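# Hang the power strip on two screws by its keyhole slots

## Task

Put the power strip's two keyhole slots over the two screws so that it stays up level without the robot holding it, with the narrow end of each keyhole slot pointing upward.

## Robot and tools

Robot: two arms, left_arm and right_arm, each with a parallel two-finger gripper and a wrist camera. Arm names are not image sides: left_arm sits on the +y side. Calibrated base positions in the scene frame are left_arm (+0.012, +0.271, 0) m and right_arm (-0.012, -0.317, 0) m, each turned slightly about z. A camera stand is fixed to the floor behind the arms.

Scene frame: origin at table-top height, halfway between the nominal bases; +x points out over the table, +z up. Reported end_effector_position (metres) and end_effector_quat_wxyz use this frame. The position is the point between the finger pads, about 1 cm short of the fingertips, and may be a few cm off, more at long reach. Gripper axes: fingers point along its +z, and they open and close along its y.

Command rows. Each row has 14 numbers in [-1, 1]: dx, dy, dz, rx, ry, rz, opening for left_arm, then the same seven for right_arm. Both arms always appear, even if one stays still. dx..rz are an offset, not a pose: they count from that arm's Hand target as it stood when the action or move began, along that Hand target's own axes (not scene axes). 1.0 equals 0.6 m of travel or 180 degrees; rx, ry, rz form one rotation vector. Every row of an action counts from the same start, and a repeated offset moves further again. Six zeros re-request the current Hand target. The opening is absolute: +1 fully open (0.094 m), -1 closed. A 0 there is a real command (half open), so to leave a gripper unchanged send its present value again.

execute_actions(actions, cameras): actions is a list of actions; each action is up to 15 rows, one per 1/30 s step, and a short action holds its final row for the remaining steps. An empty list returns the state, scene number and all camera images. cameras picks named cameras, ["all"], or [] for none.

move(target, speed, blend, opening_speed, grip_force, blocking, cameras): drives each gripper in a straight line from its Hand target toward the offset row given (or through a list of up to 15 rows, each still counted from the starting Hand targets). speed is m/s, 0.002 to 2.9, default 0.25 (turns up to twice that in rad/s). blend, in m, rounds corners of a list; 0 stops at each point. opening_speed is the rate of change on the -1..1 scale per second, at least 0.2; use it to close gently. grip_force is newtons per finger pad, 10 to 50, kept until changed; lower values close slowly. blocking=false returns after about 0.5 s while motion continues. Whole move is capped at 10 s. Paths do not avoid obstacles or the other arm. The result adds a move: line such as done, off_target, moving, held or fault, plus limits (paced = pose clipped, held = steps withheld).

wait(seconds 0..10, cameras) lets time pass under the last commands. stop(cameras) brakes a running move. zoom_image(camera, region [x0,y0,x1,y1], at most 504x504 px) enlarges part of the latest image of one camera. read_manual gives only licence text. finished_scene(scene) ends the current scene irreversibly; call it only once the strip hangs by itself.

Cameras: cam_head_left, cam_head_right, cam_high, cam_low, cam_left_wrist, cam_right_wrist, each 896x504.

Result lines: Hand target is the last commanded pose after clipping; the next offsets start from it. The controller limits orientation to 40 degrees from the measured one per step. Grippers often rest a few cm short because of friction and weight; waiting does not fix it, a new command (even zeros) does, or send the missing distance. grip_measured is the measured opening on the command scale; it reads slightly wide when empty and does not show the moment of contact. grip_effort_nm is the gripper motor's averaged effort (negative closing), not pad force. Joint torques follow Joint positions order, include gravity, have offsets and noise. Joint velocities may read within noise. Tool commands lists present commands.

Avoid: dropping the strip or letting it fall far, releasing it while it moves, fast contacts, pressing past contact, hitting screws, wall or table hard, any contact or squeeze between the two arms or their wrist cameras (can fail the scene), loading a camera cable, and routing a path close to an arm's own base. An arm blocked by something keeps pushing until commanded back past its gripper. Anything left off the table fails the task. Motors heat when holding loads, stretched out or pushing; MOTOR HOT warns at 75 °C, a fault at 90 °C folds that arm away permanently. Loose objects may get brief random pushes.

Each tool is called by a JSON object that holds its "op" and its "data", one argument or row to a line.

## Session

{"op": "execute_actions", "data": {
  "actions": []
}}

Scene clock: 0.00 s.
left_arm: end_effector_position=(+0.4092, +0.2973, +0.0923) grip_measured=+1.000 grip_effort_nm=n/a end_effector_quat_wxyz=(+0.562, -0.051, +0.824, +0.050) | right_arm: end_effector_position=(+0.3688, -0.3946, +0.0946) grip_measured=+1.000 grip_effort_nm=n/a end_effector_quat_wxyz=(+0.567, +0.132, +0.804, -0.116)
Joint positions: left_arm=[0.017 1.535 0.386 0.773 -0.141 -0.028 0.094] | right_arm=[-0.029 1.527 0.342 0.837 0.269 0.057 0.094]
Joint velocities: within noise
Joint torques (N m): no reading
Heat: left arm: 33 °C; right arm: 30 °C.
Hand target: left_arm +0.4118, +0.2973, +0.0987; +0.568, -0.051, +0.820, +0.050 | right_arm +0.3733, -0.3951, +0.1062; +0.581, +0.133, +0.795, -0.116
Tool commands: left_gripper/opening=+1.0 right_gripper/opening=+1.0

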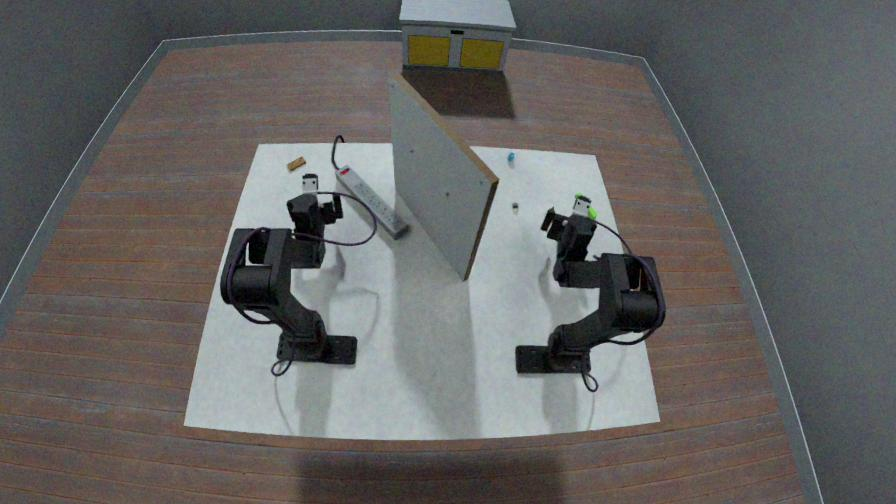

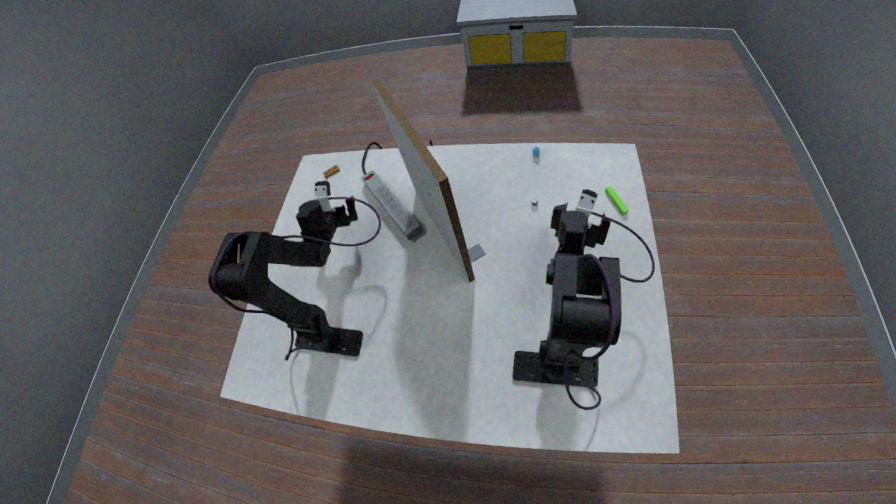

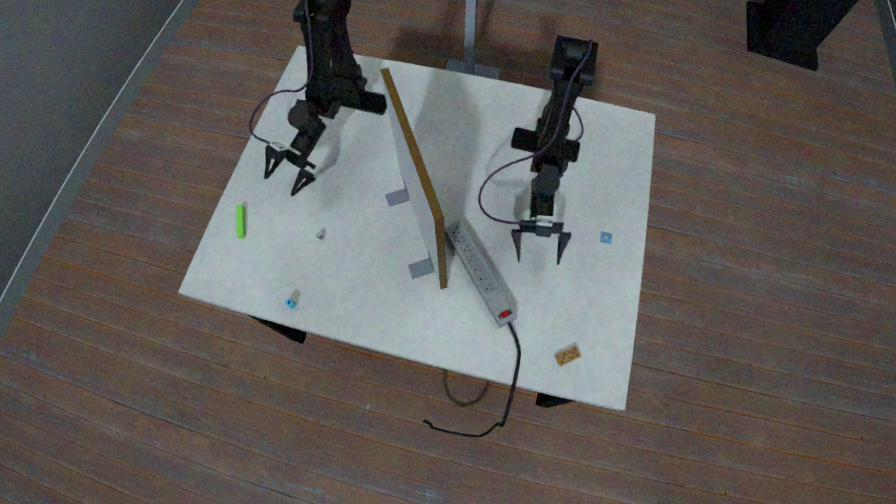

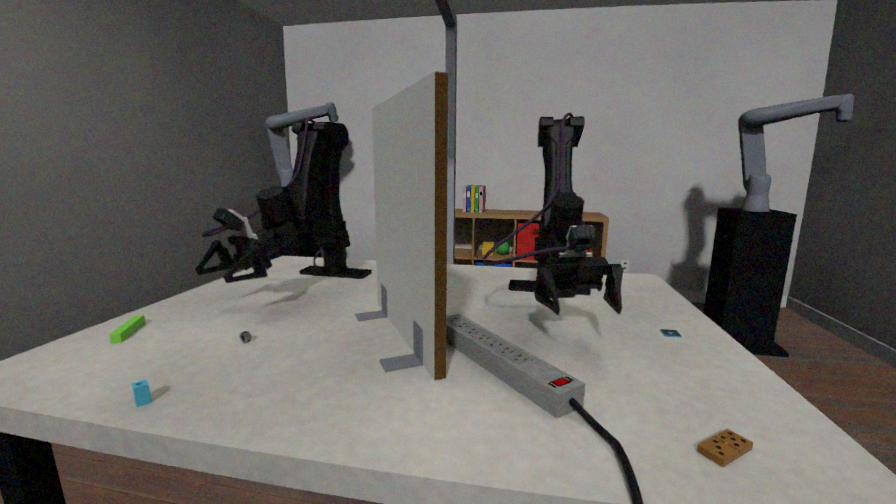

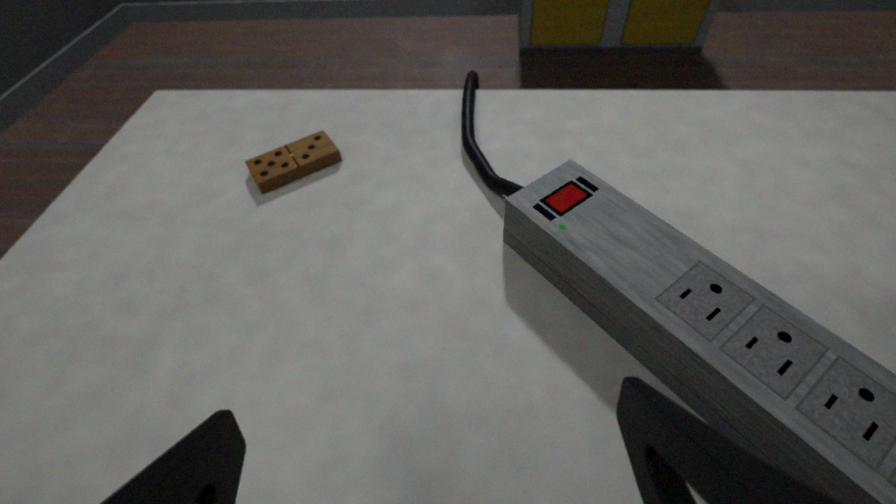

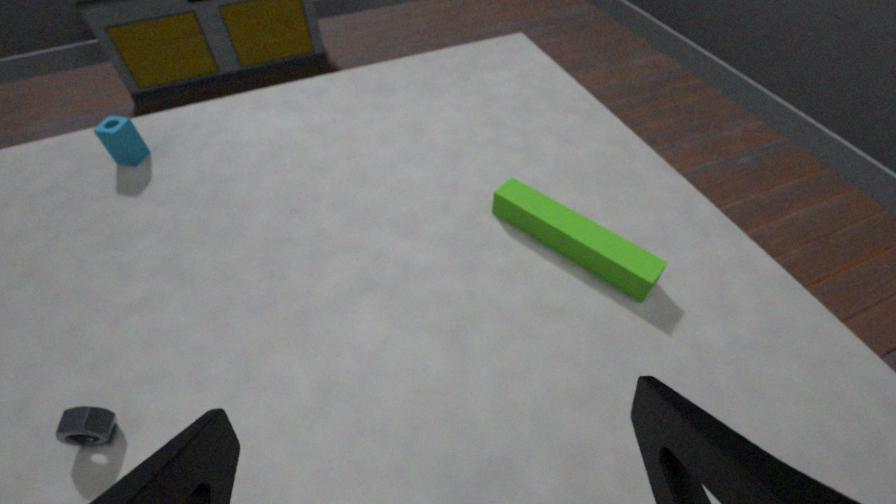

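{"op": "zoom_image", "data": {
  "camera": "cam_head_left",
  "region": [300, 60, 540, 290]
}}

{"op": "zoom_image", "data": {
  "camera": "cam_head_right",
  "region": [300, 60, 540, 290]
}}

{"op": "zoom_image", "data": {
  "camera": "cam_high",
  "region": [340, 50, 660, 350]
}}

{"op": "zoom_image", "data": {
  "camera": "cam_low",
  "region": [330, 50, 780, 500]
}}

Scaled by 2.100.

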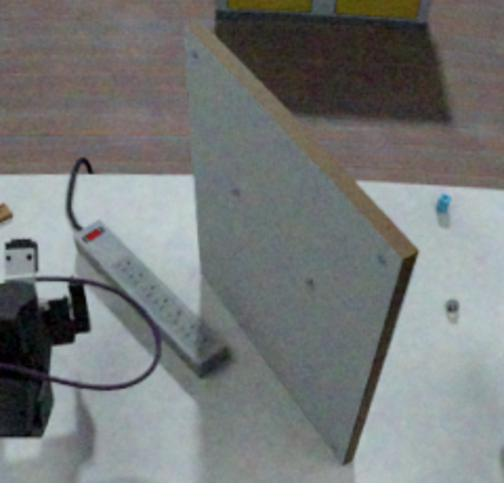

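Scaled by 2.100.

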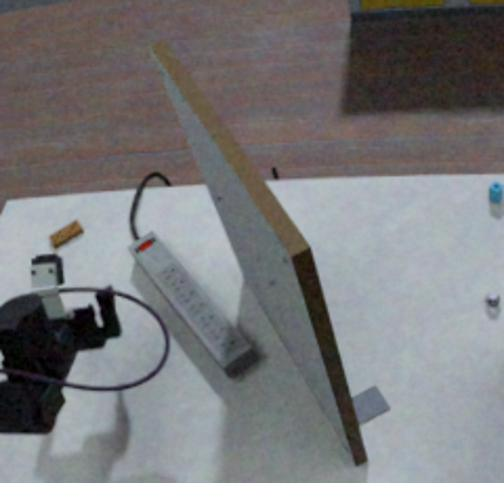

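Scaled by 1.575.

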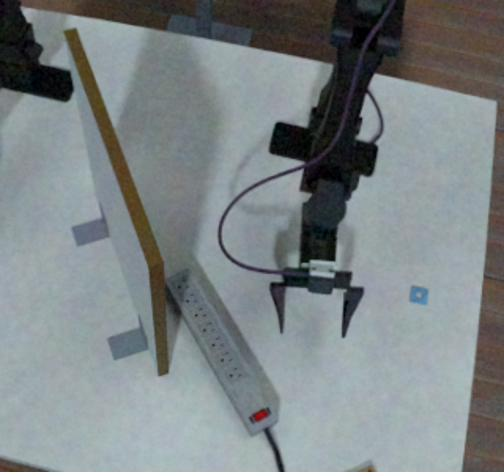

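Scaled by 1.120.

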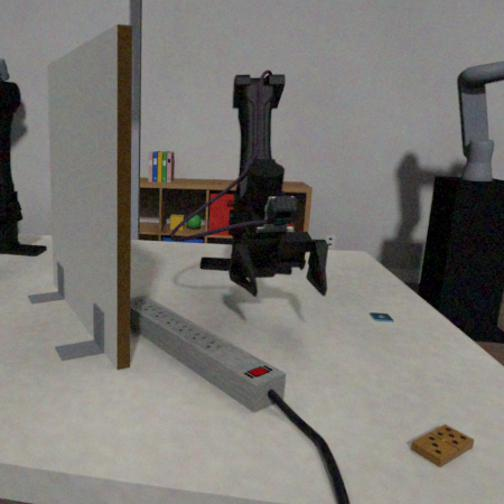

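{"op": "move", "data": {
  "target": [-0.127,0.098,-0.325,-0.376,-0.091,-0.068,1,0,0,0,0,0,0,1],
  "cameras": ["cam_left_wrist","cam_head_left","cam_high"]
}}

Scene clock: 62.23 s.
left_arm: end_effector_position=(+0.2563, +0.3301, +0.2422) grip_measured=+1.000 grip_effort_nm=-0.02 end_effector_quat_wxyz=(+0.625, -0.335, +0.626, +0.325) | right_arm: end_effector_position=(+0.3688, -0.3946, +0.0946) grip_measured=+1.000 grip_effort_nm=0.02 end_effector_quat_wxyz=(+0.567, +0.132, +0.804, -0.116)
Joint positions: left_arm=[-0.55 0.903 0.405 0.243 -1.538 -0.268 0.094] | right_arm=[-0.029 1.527 0.342 0.837 0.269 0.057 0.094]
Joint torques (N m): left_arm=[-0.7 -2.33 5.81 0.68 -0.42 0.11] | right_arm=[-0.08 -5.07 5.27 1.96 0.07 0.01]
Heat: left arm: 35 °C; right arm: 34 °C.
Hand target: left_arm +0.2495, +0.3301, +0.2397; +0.550, -0.432, +0.560, +0.445 | right_arm +0.3733, -0.3951, +0.1062; +0.581, +0.133, +0.795, -0.116
Off the commanded pose: left_arm 0.007 m, 21 deg | right_arm 0.012 m, 2 deg.
joint sent to its limit (left arm) — joint 5 (wrist yaw), lower limit. The joint targets are off in orientation, not in position.
move: off_target (left_arm, right_arm)
Images, in order (width x height): cam_head_left 896x504, cam_high 896x504, cam_left_wrist 896x504.

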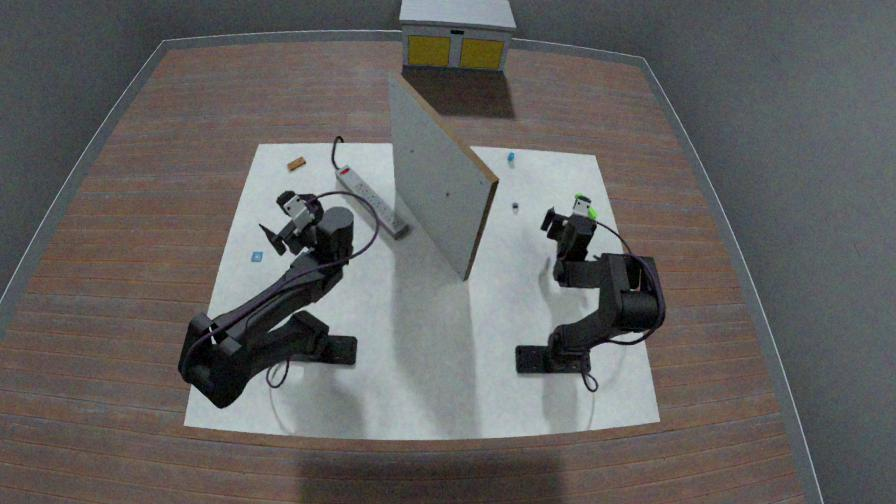

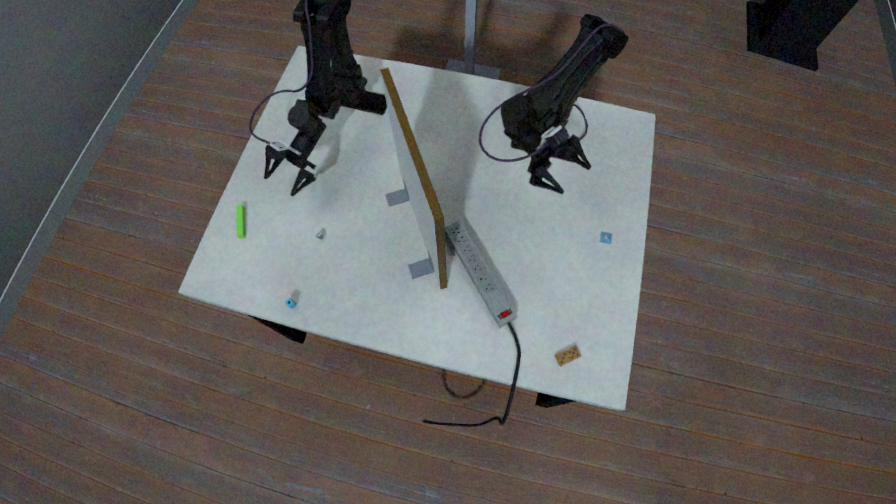

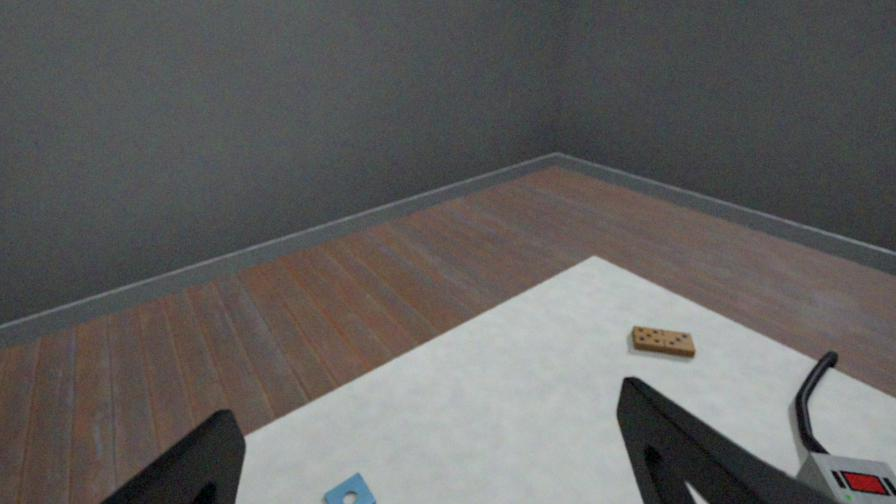

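{"op": "move", "data": {
  "target": [0,0,0.049,0.759,-0.015,0,1,0,0,0,0,0,0,1],
  "speed": 0.4,
  "cameras": ["cam_left_wrist","cam_head_left"]
}}

Scene clock: 71.93 s.
left_arm: end_effector_position=(+0.2584, +0.3604, +0.2261) grip_measured=+1.000 grip_effort_nm=-0.03 end_effector_quat_wxyz=(+0.684, +0.148, +0.695, -0.164) | right_arm: end_effector_position=(+0.3688, -0.3946, +0.0946) grip_measured=+1.000 grip_effort_nm=0.02 end_effector_quat_wxyz=(+0.567, +0.132, +0.804, -0.116)
Joint positions: left_arm=[1.118 1.041 0.432 0.207 1.543 0.376 0.094] | right_arm=[-0.029 1.527 0.342 0.837 0.269 0.057 0.094]
Joint torques (N m): left_arm=[-0.27 -1.65 9.58 0.95 0.74 0.15] | right_arm=[-0.02 -4.98 5.46 2 0.08 -0.02]
Heat: left arm: 35 °C; right arm: 35 °C.
Hand target: left_arm +0.2563, +0.3587, +0.2397; +0.615, +0.359, +0.610, -0.348 | right_arm +0.3733, -0.3951, +0.1062; +0.581, +0.133, +0.795, -0.116
Off the commanded pose: left_arm 0.014 m, 35 deg | right_arm 0.012 m, 2 deg.
joint sent to its limit (left arm) — joint 5 (wrist yaw), upper limit. The joint targets are off in position and orientation.
move: off_target (left_arm, right_arm)
Images, in order (width x height): cam_head_left 896x504, cam_left_wrist 896x504.

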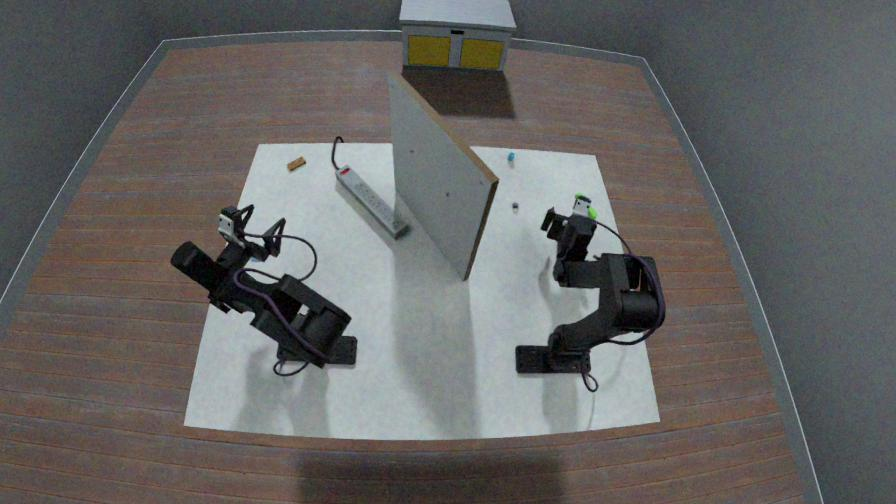

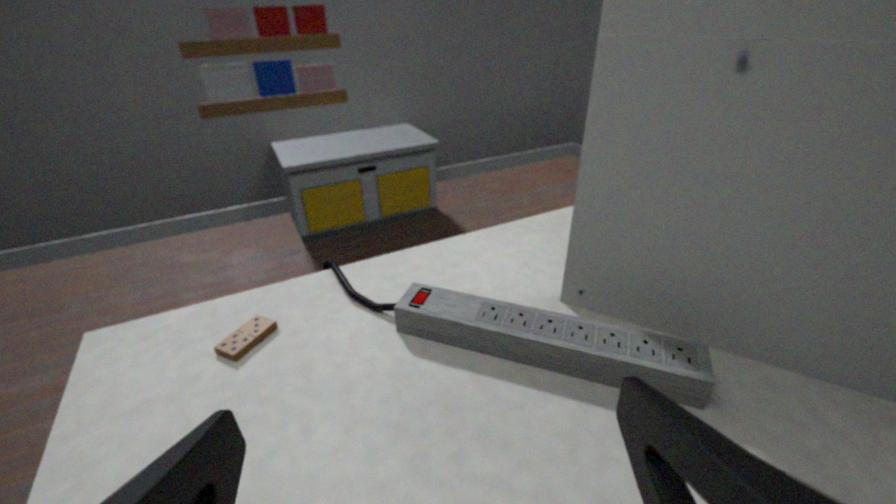

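{"op": "move", "data": {
  "target": [-0.033,-0.026,0.29,0,0,0,1,0,0,0,0,0,0,1],
  "cameras": ["cam_left_wrist","cam_head_left","cam_high"]
}}

Scene clock: 82.40 s.
left_arm: end_effector_position=(+0.3276, +0.2001, +0.2541) grip_measured=+1.000 grip_effort_nm=-0.03 end_effector_quat_wxyz=(+0.609, +0.354, +0.616, -0.352) | right_arm: end_effector_position=(+0.3688, -0.3946, +0.0946) grip_measured=+1.000 grip_effort_nm=0.02 end_effector_quat_wxyz=(+0.567, +0.132, +0.804, -0.116)
Joint positions: left_arm=[0.375 1.279 0.583 0.634 1.402 0.059 0.094] | right_arm=[-0.029 1.527 0.342 0.837 0.269 0.057 0.094]
Joint torques (N m): left_arm=[-0.57 -2.95 7.38 1.38 0.06 -0.08] | right_arm=[-0.03 -5.12 5.44 1.97 0.09 -0.03]
Heat: left arm: 36 °C; right arm: 35 °C.
Hand target: left_arm +0.3295, +0.2000, +0.2587; +0.615, +0.359, +0.610, -0.348 | right_arm +0.3733, -0.3951, +0.1062; +0.581, +0.133, +0.795, -0.116
Off the commanded pose: left_arm 0.005 m, 1 deg | right_arm 0.012 m, 2 deg.
move: off_target (right_arm)
Images, in order (width x height): cam_head_left 896x504, cam_high 896x504, cam_left_wrist 896x504.

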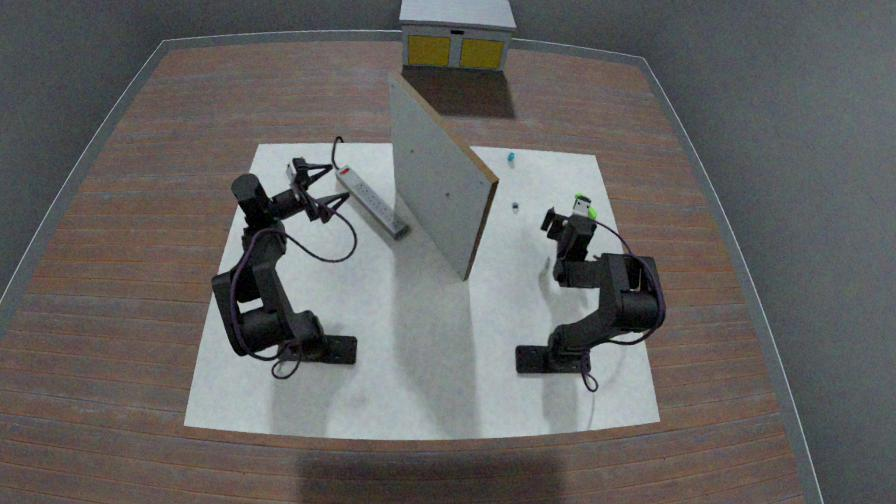

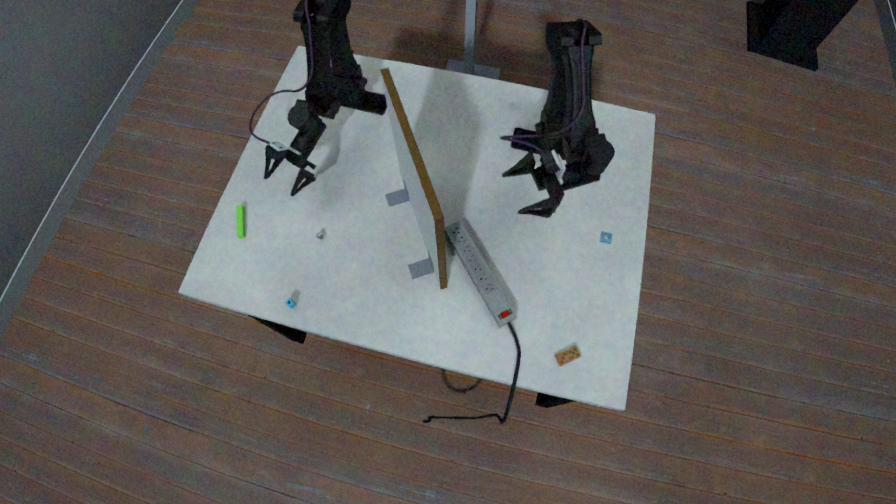

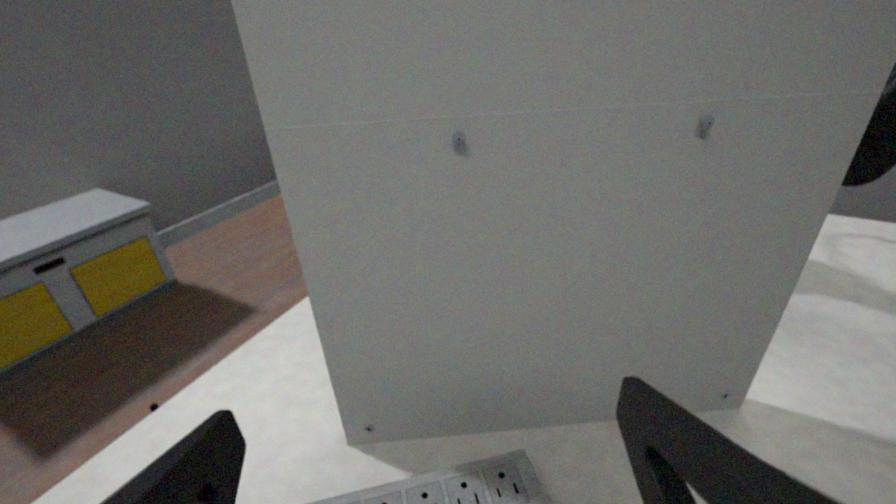

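{"op": "move", "data": {
  "target": [
    [0.0645,0.147,0.046,-0.431,0.353,-0.431,1,0,0,0,0,0,0,1],
    [0.098,0.139,0.148,-0.431,0.353,-0.431,1,0,0,0,0,0,0,1]
  ],
  "blend": 0.02,
  "cameras": ["cam_left_wrist","cam_head_left","cam_high"]
}}

Scene clock: 134.13 s.
left_arm: end_effector_position=(+0.4472, +0.1639, +0.1970) grip_measured=+1.000 grip_effort_nm=-0.04 end_effector_quat_wxyz=(+0.086, -0.346, +0.933, -0.053) | right_arm: end_effector_position=(+0.3688, -0.3946, +0.0946) grip_measured=+1.000 grip_effort_nm=0.02 end_effector_quat_wxyz=(+0.567, +0.132, +0.804, -0.116)
Joint positions: left_arm=[-0.23 2.172 2.365 -1.562 -0.01 -0.957 0.094] | right_arm=[-0.029 1.527 0.342 0.837 0.269 0.057 0.094]
Joint torques (N m): left_arm=[0.49 -8.84 8.43 0.15 -0.06 -0.14] | right_arm=[-0.03 -5.05 5.33 1.97 0.09 0]
Heat: left arm: 37 °C; right arm: 37 °C.
Hand target: left_arm +0.4470, +0.1655, +0.2011; +0.008, -0.353, +0.935, +0.003 | right_arm +0.3733, -0.3951, +0.1062; +0.581, +0.133, +0.795, -0.116
Off the commanded pose: left_arm 0.004 m, 11 deg | right_arm 0.012 m, 2 deg.
joint sent to its limit (left arm) — joint 4 (wrist pitch), lower limit. The joint targets are off in position and orientation.
move: off_target (left_arm, right_arm)
Images, in order (width x height): cam_head_left 896x504, cam_high 896x504, cam_left_wrist 896x504.

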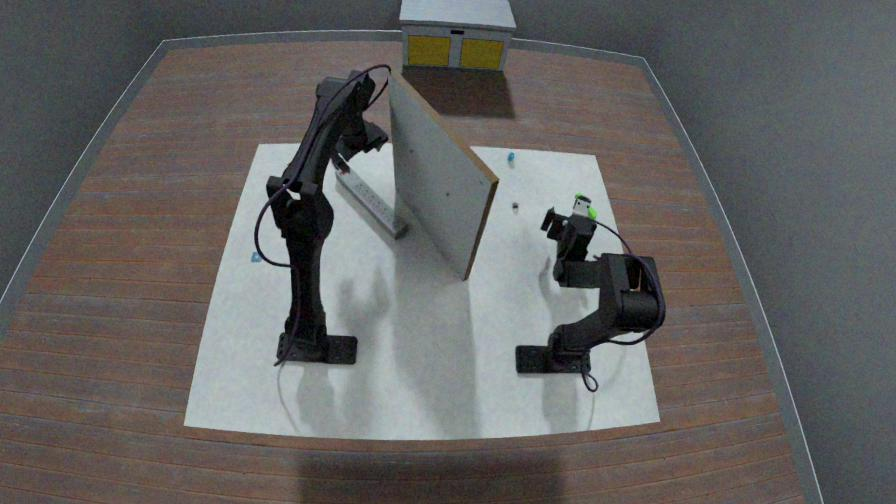

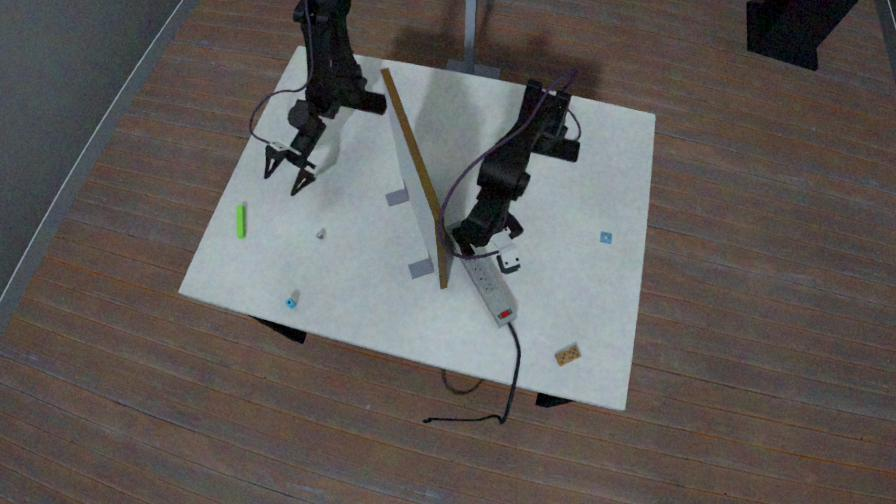

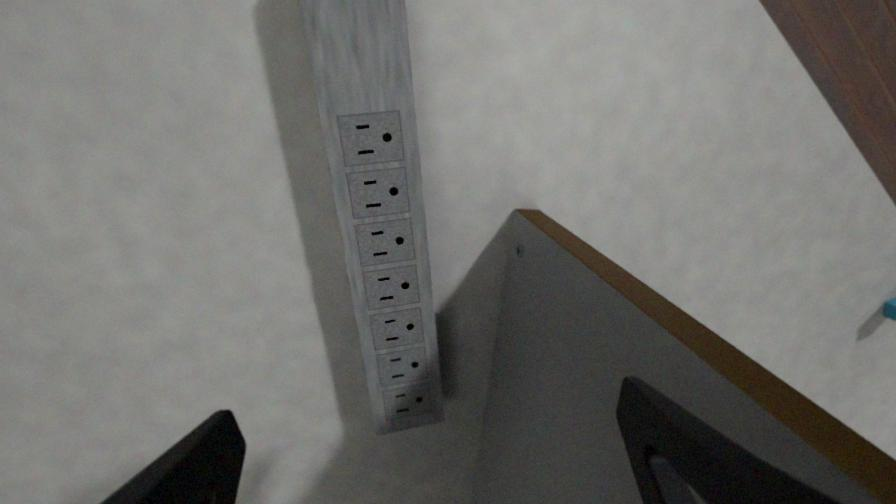

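{"op": "move", "data": {
  "target": [0.0036,-0.002,0.168,0,0,0,1,0,0,0,0,0,0,1],
  "speed": 0.2,
  "cameras": ["cam_left_wrist","cam_head_left","cam_low"]
}}

Scene clock: 160.10 s.
left_arm: end_effector_position=(+0.4423, +0.1652, +0.1045) grip_measured=+1.000 grip_effort_nm=-0.04 end_effector_quat_wxyz=(+0.003, -0.349, +0.937, +0.004) | right_arm: end_effector_position=(+0.3688, -0.3946, +0.0946) grip_measured=+1.000 grip_effort_nm=0.02 end_effector_quat_wxyz=(+0.567, +0.132, +0.804, -0.116)
Joint positions: left_arm=[-0.23 2.29 2.2 -1.48 -0.01 -0.961 0.094] | right_arm=[-0.029 1.527 0.342 0.837 0.269 0.057 0.094]
Joint torques (N m): left_arm=[0.27 -9.54 6.22 0.25 -0.06 -0.11] | right_arm=[0.02 -5.03 5.55 1.97 0.1 0.04]
Heat: left arm: 36 °C; right arm: 38 °C.
Hand target: left_arm +0.4475, +0.1643, +0.1003; +0.008, -0.353, +0.935, +0.003 | right_arm +0.3733, -0.3951, +0.1062; +0.581, +0.133, +0.795, -0.116
Off the commanded pose: left_arm 0.007 m, 1 deg | right_arm 0.012 m, 2 deg.
move: off_target (right_arm)
Images, in order (width x height): cam_head_left 896x504, cam_low 896x504, cam_left_wrist 896x504.

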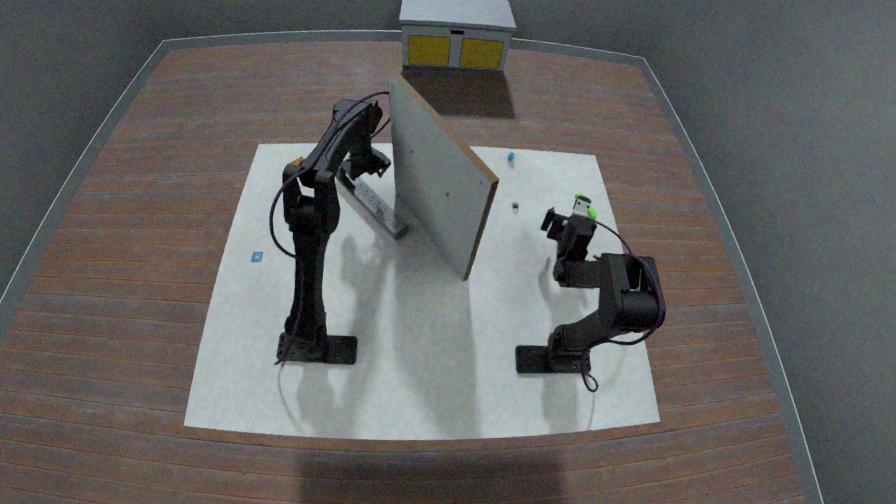

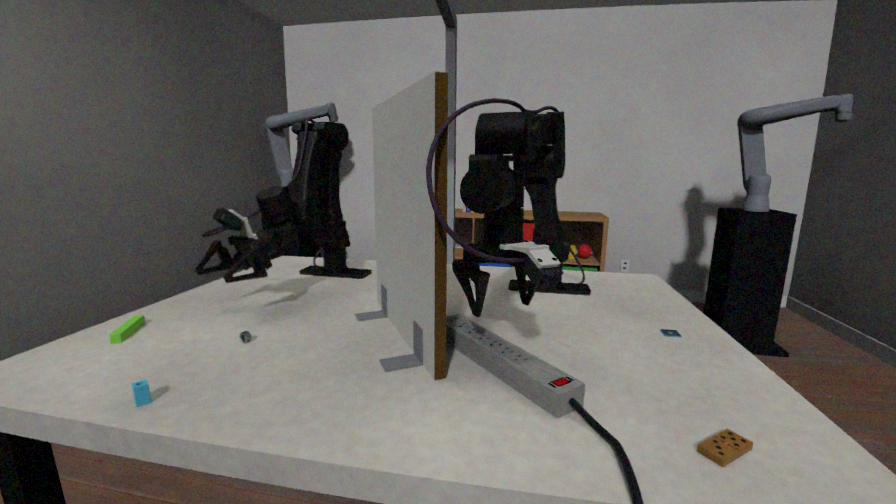

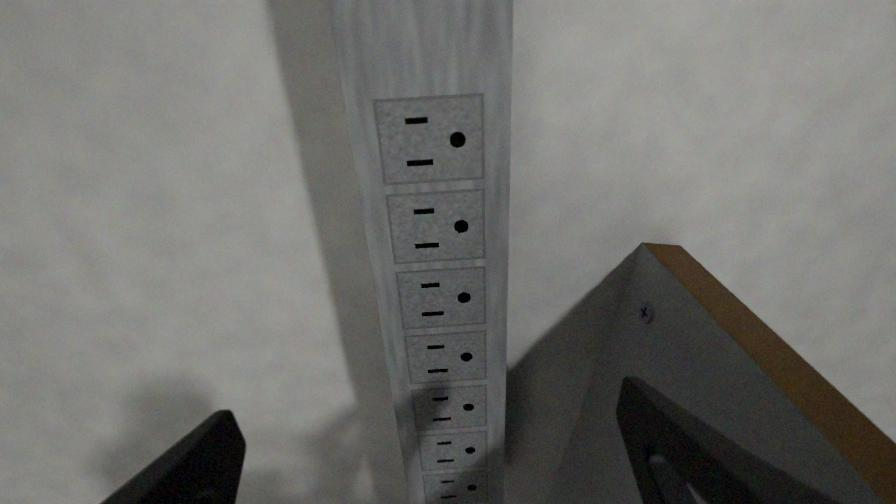

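{"op": "move", "data": {
  "target": [-0.004,-0.003,0.1,0,0,0,1,0,0,0,0,0,0,1],
  "speed": 0.12,
  "cameras": ["cam_left_wrist","cam_low"]
}}

{"op": "zoom_image", "data": {
  "camera": "cam_low",
  "region": [400, 200, 640, 440]
}}

Scene clock: 175.97 s.
left_arm: end_effector_position=(+0.4489, +0.1635, +0.0506) grip_measured=+1.000 grip_effort_nm=-0.04 end_effector_quat_wxyz=(+0.010, -0.349, +0.937, -0.001) | right_arm: end_effector_position=(+0.3688, -0.3946, +0.0946) grip_measured=+1.000 grip_effort_nm=0.02 end_effector_quat_wxyz=(+0.567, +0.132, +0.804, -0.116)
Joint positions: left_arm=[-0.23 2.291 1.988 -1.25 -0.01 -0.961 0.094] | right_arm=[-0.029 1.527 0.342 0.837 0.269 0.057 0.094]
Joint torques (N m): left_arm=[0.66 -9.09 5.52 0.28 -0.06 -0.08] | right_arm=[0.09 -5.03 5.49 1.95 0.07 -0.01]
Heat: left arm: 36 °C; right arm: 39 °C.
Hand target: left_arm +0.4513, +0.1652, +0.0403; +0.008, -0.353, +0.935, +0.003 | right_arm +0.3733, -0.3951, +0.1062; +0.581, +0.133, +0.795, -0.116
Off the commanded pose: left_arm 0.011 m, 1 deg | right_arm 0.012 m, 2 deg.
move: off_target (left_arm, right_arm)
Images, in order (width x height): cam_low 896x504, cam_left_wrist 896x504.

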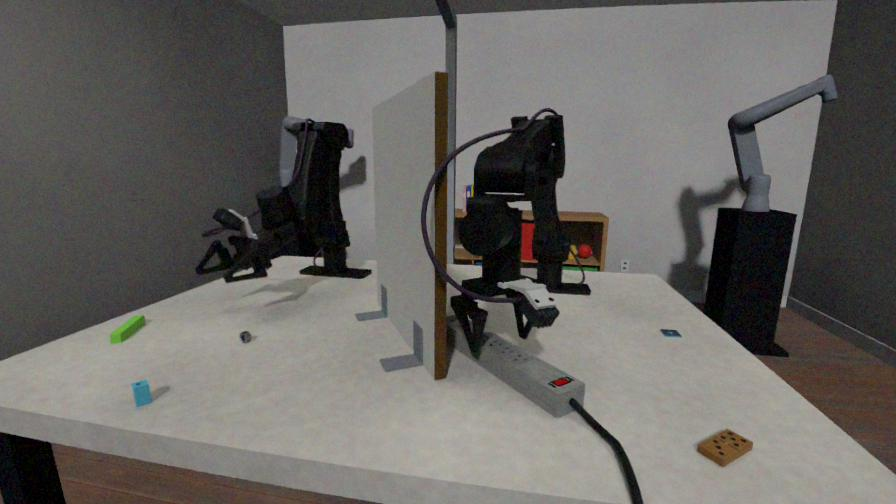

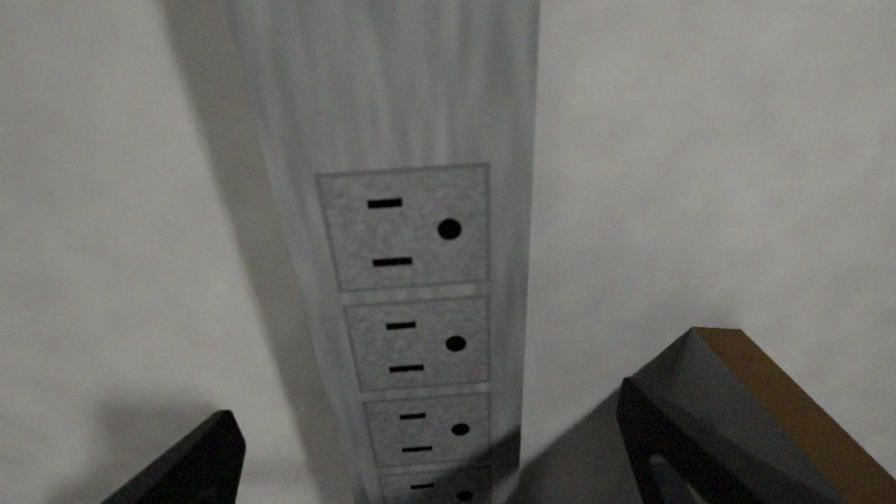

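Scaled by 2.100.

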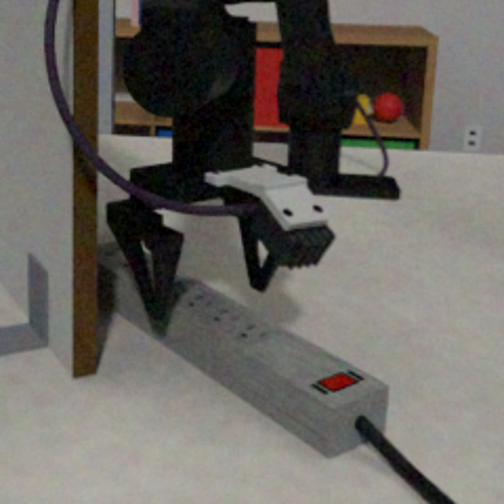

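{"op": "move", "data": {
  "target": [0.002,0,0.042,0,0,0,1,0,0,0,0,0,0,1],
  "speed": 0.08,
  "cameras": ["cam_left_wrist","cam_low"]
}}

{"op": "zoom_image", "data": {
  "camera": "cam_low",
  "region": [400, 200, 640, 440]
}}

Scene clock: 185.27 s.
left_arm: end_effector_position=(+0.4494, +0.1634, +0.0261) grip_measured=+1.000 grip_effort_nm=-0.04 end_effector_quat_wxyz=(+0.011, -0.349, +0.937, -0.001) | right_arm: end_effector_position=(+0.3688, -0.3946, +0.0946) grip_measured=+1.000 grip_effort_nm=0.02 end_effector_quat_wxyz=(+0.567, +0.132, +0.804, -0.116)
Joint positions: left_arm=[-0.23 2.303 1.911 -1.159 -0.01 -0.961 0.094] | right_arm=[-0.029 1.527 0.342 0.837 0.269 0.057 0.094]
Joint torques (N m): left_arm=[0.51 -8.94 5.46 0.29 -0.07 -0.09] | right_arm=[-0.02 -5.15 5.34 1.96 0.1 0]
Heat: left arm: 35 °C; right arm: 39 °C.
Hand target: left_arm +0.4507, +0.1647, +0.0151; +0.008, -0.353, +0.935, +0.003 | right_arm +0.3733, -0.3951, +0.1062; +0.581, +0.133, +0.795, -0.116
Off the commanded pose: left_arm 0.011 m, 1 deg | right_arm 0.012 m, 2 deg.
move: off_target (left_arm, right_arm)
Images, in order (width x height): cam_low 896x504, cam_left_wrist 896x504.

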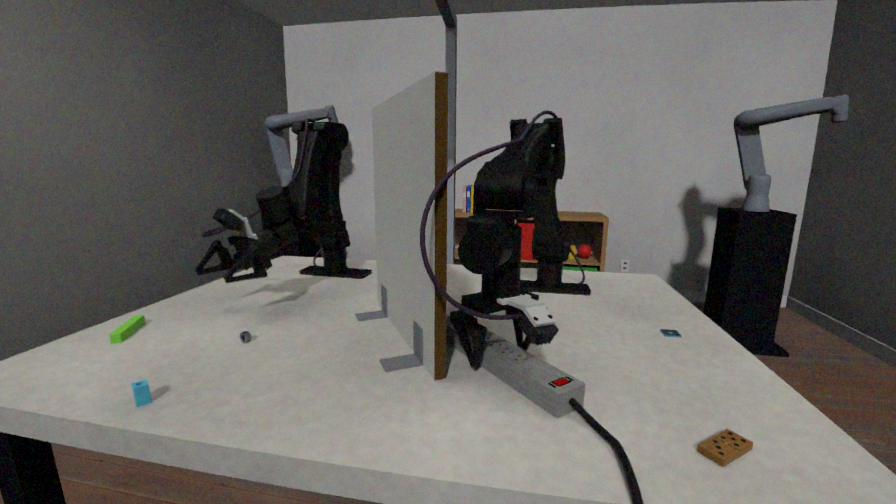

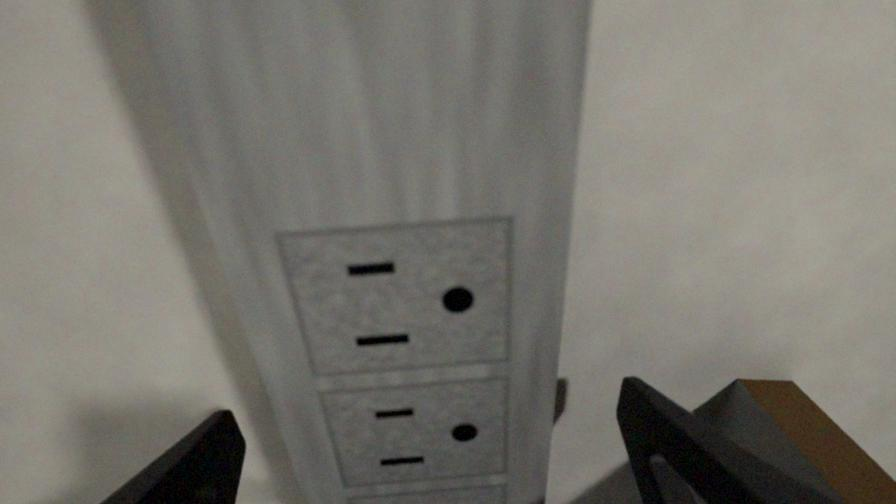

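Scaled by 2.100.

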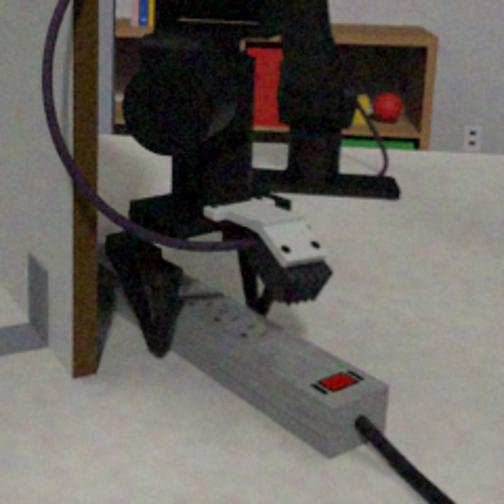

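{"op": "move", "data": {
  "target": [0,0,0,0,0,0,-0.16,0,0,0,0,0,0,1],
  "opening_speed": 0.5,
  "cameras": ["cam_left_wrist"]
}}

Scene clock: 193.53 s.
left_arm: end_effector_position=(+0.4495, +0.1634, +0.0261) grip_measured=+0.026 grip_effort_nm=-1.05 end_effector_quat_wxyz=(+0.011, -0.349, +0.937, -0.002) | right_arm: end_effector_position=(+0.3688, -0.3946, +0.0946) grip_measured=+1.000 grip_effort_nm=0.02 end_effector_quat_wxyz=(+0.567, +0.132, +0.804, -0.116)
Joint positions: left_arm=[-0.23 2.303 1.911 -1.159 -0.01 -0.961 0.048] | right_arm=[-0.029 1.527 0.342 0.837 0.269 0.057 0.094]
Joint torques (N m): left_arm=[0.54 -9.02 5.39 0.29 -0.05 -0.09] | right_arm=[-0.08 -5.15 5.5 1.98 0.11 -0.02]
Heat: left arm: 35 °C; right arm: 39 °C.
Hand target: left_arm +0.4507, +0.1647, +0.0151; +0.008, -0.353, +0.935, +0.003 | right_arm +0.3733, -0.3951, +0.1062; +0.581, +0.133, +0.795, -0.116
Off the commanded pose: left_arm 0.011 m, 1 deg | right_arm 0.012 m, 2 deg.
move: off_target (left_arm, right_arm)
Images, in order (width x height): cam_left_wrist 896x504.

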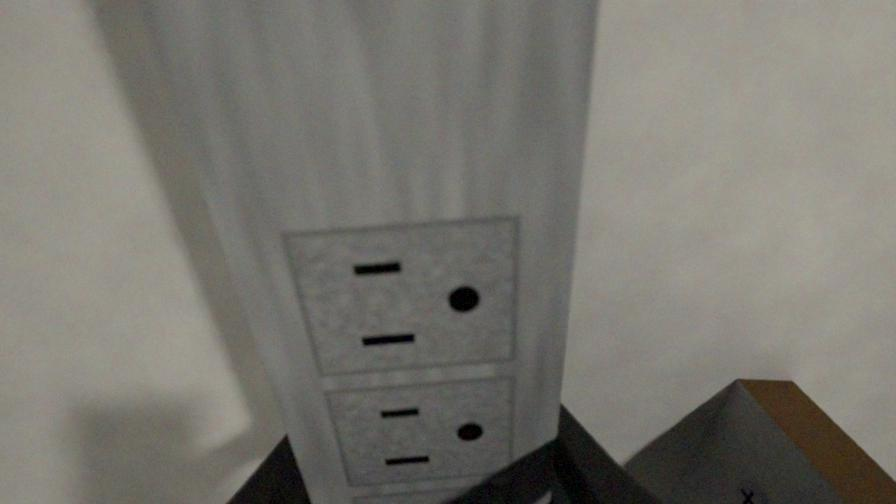

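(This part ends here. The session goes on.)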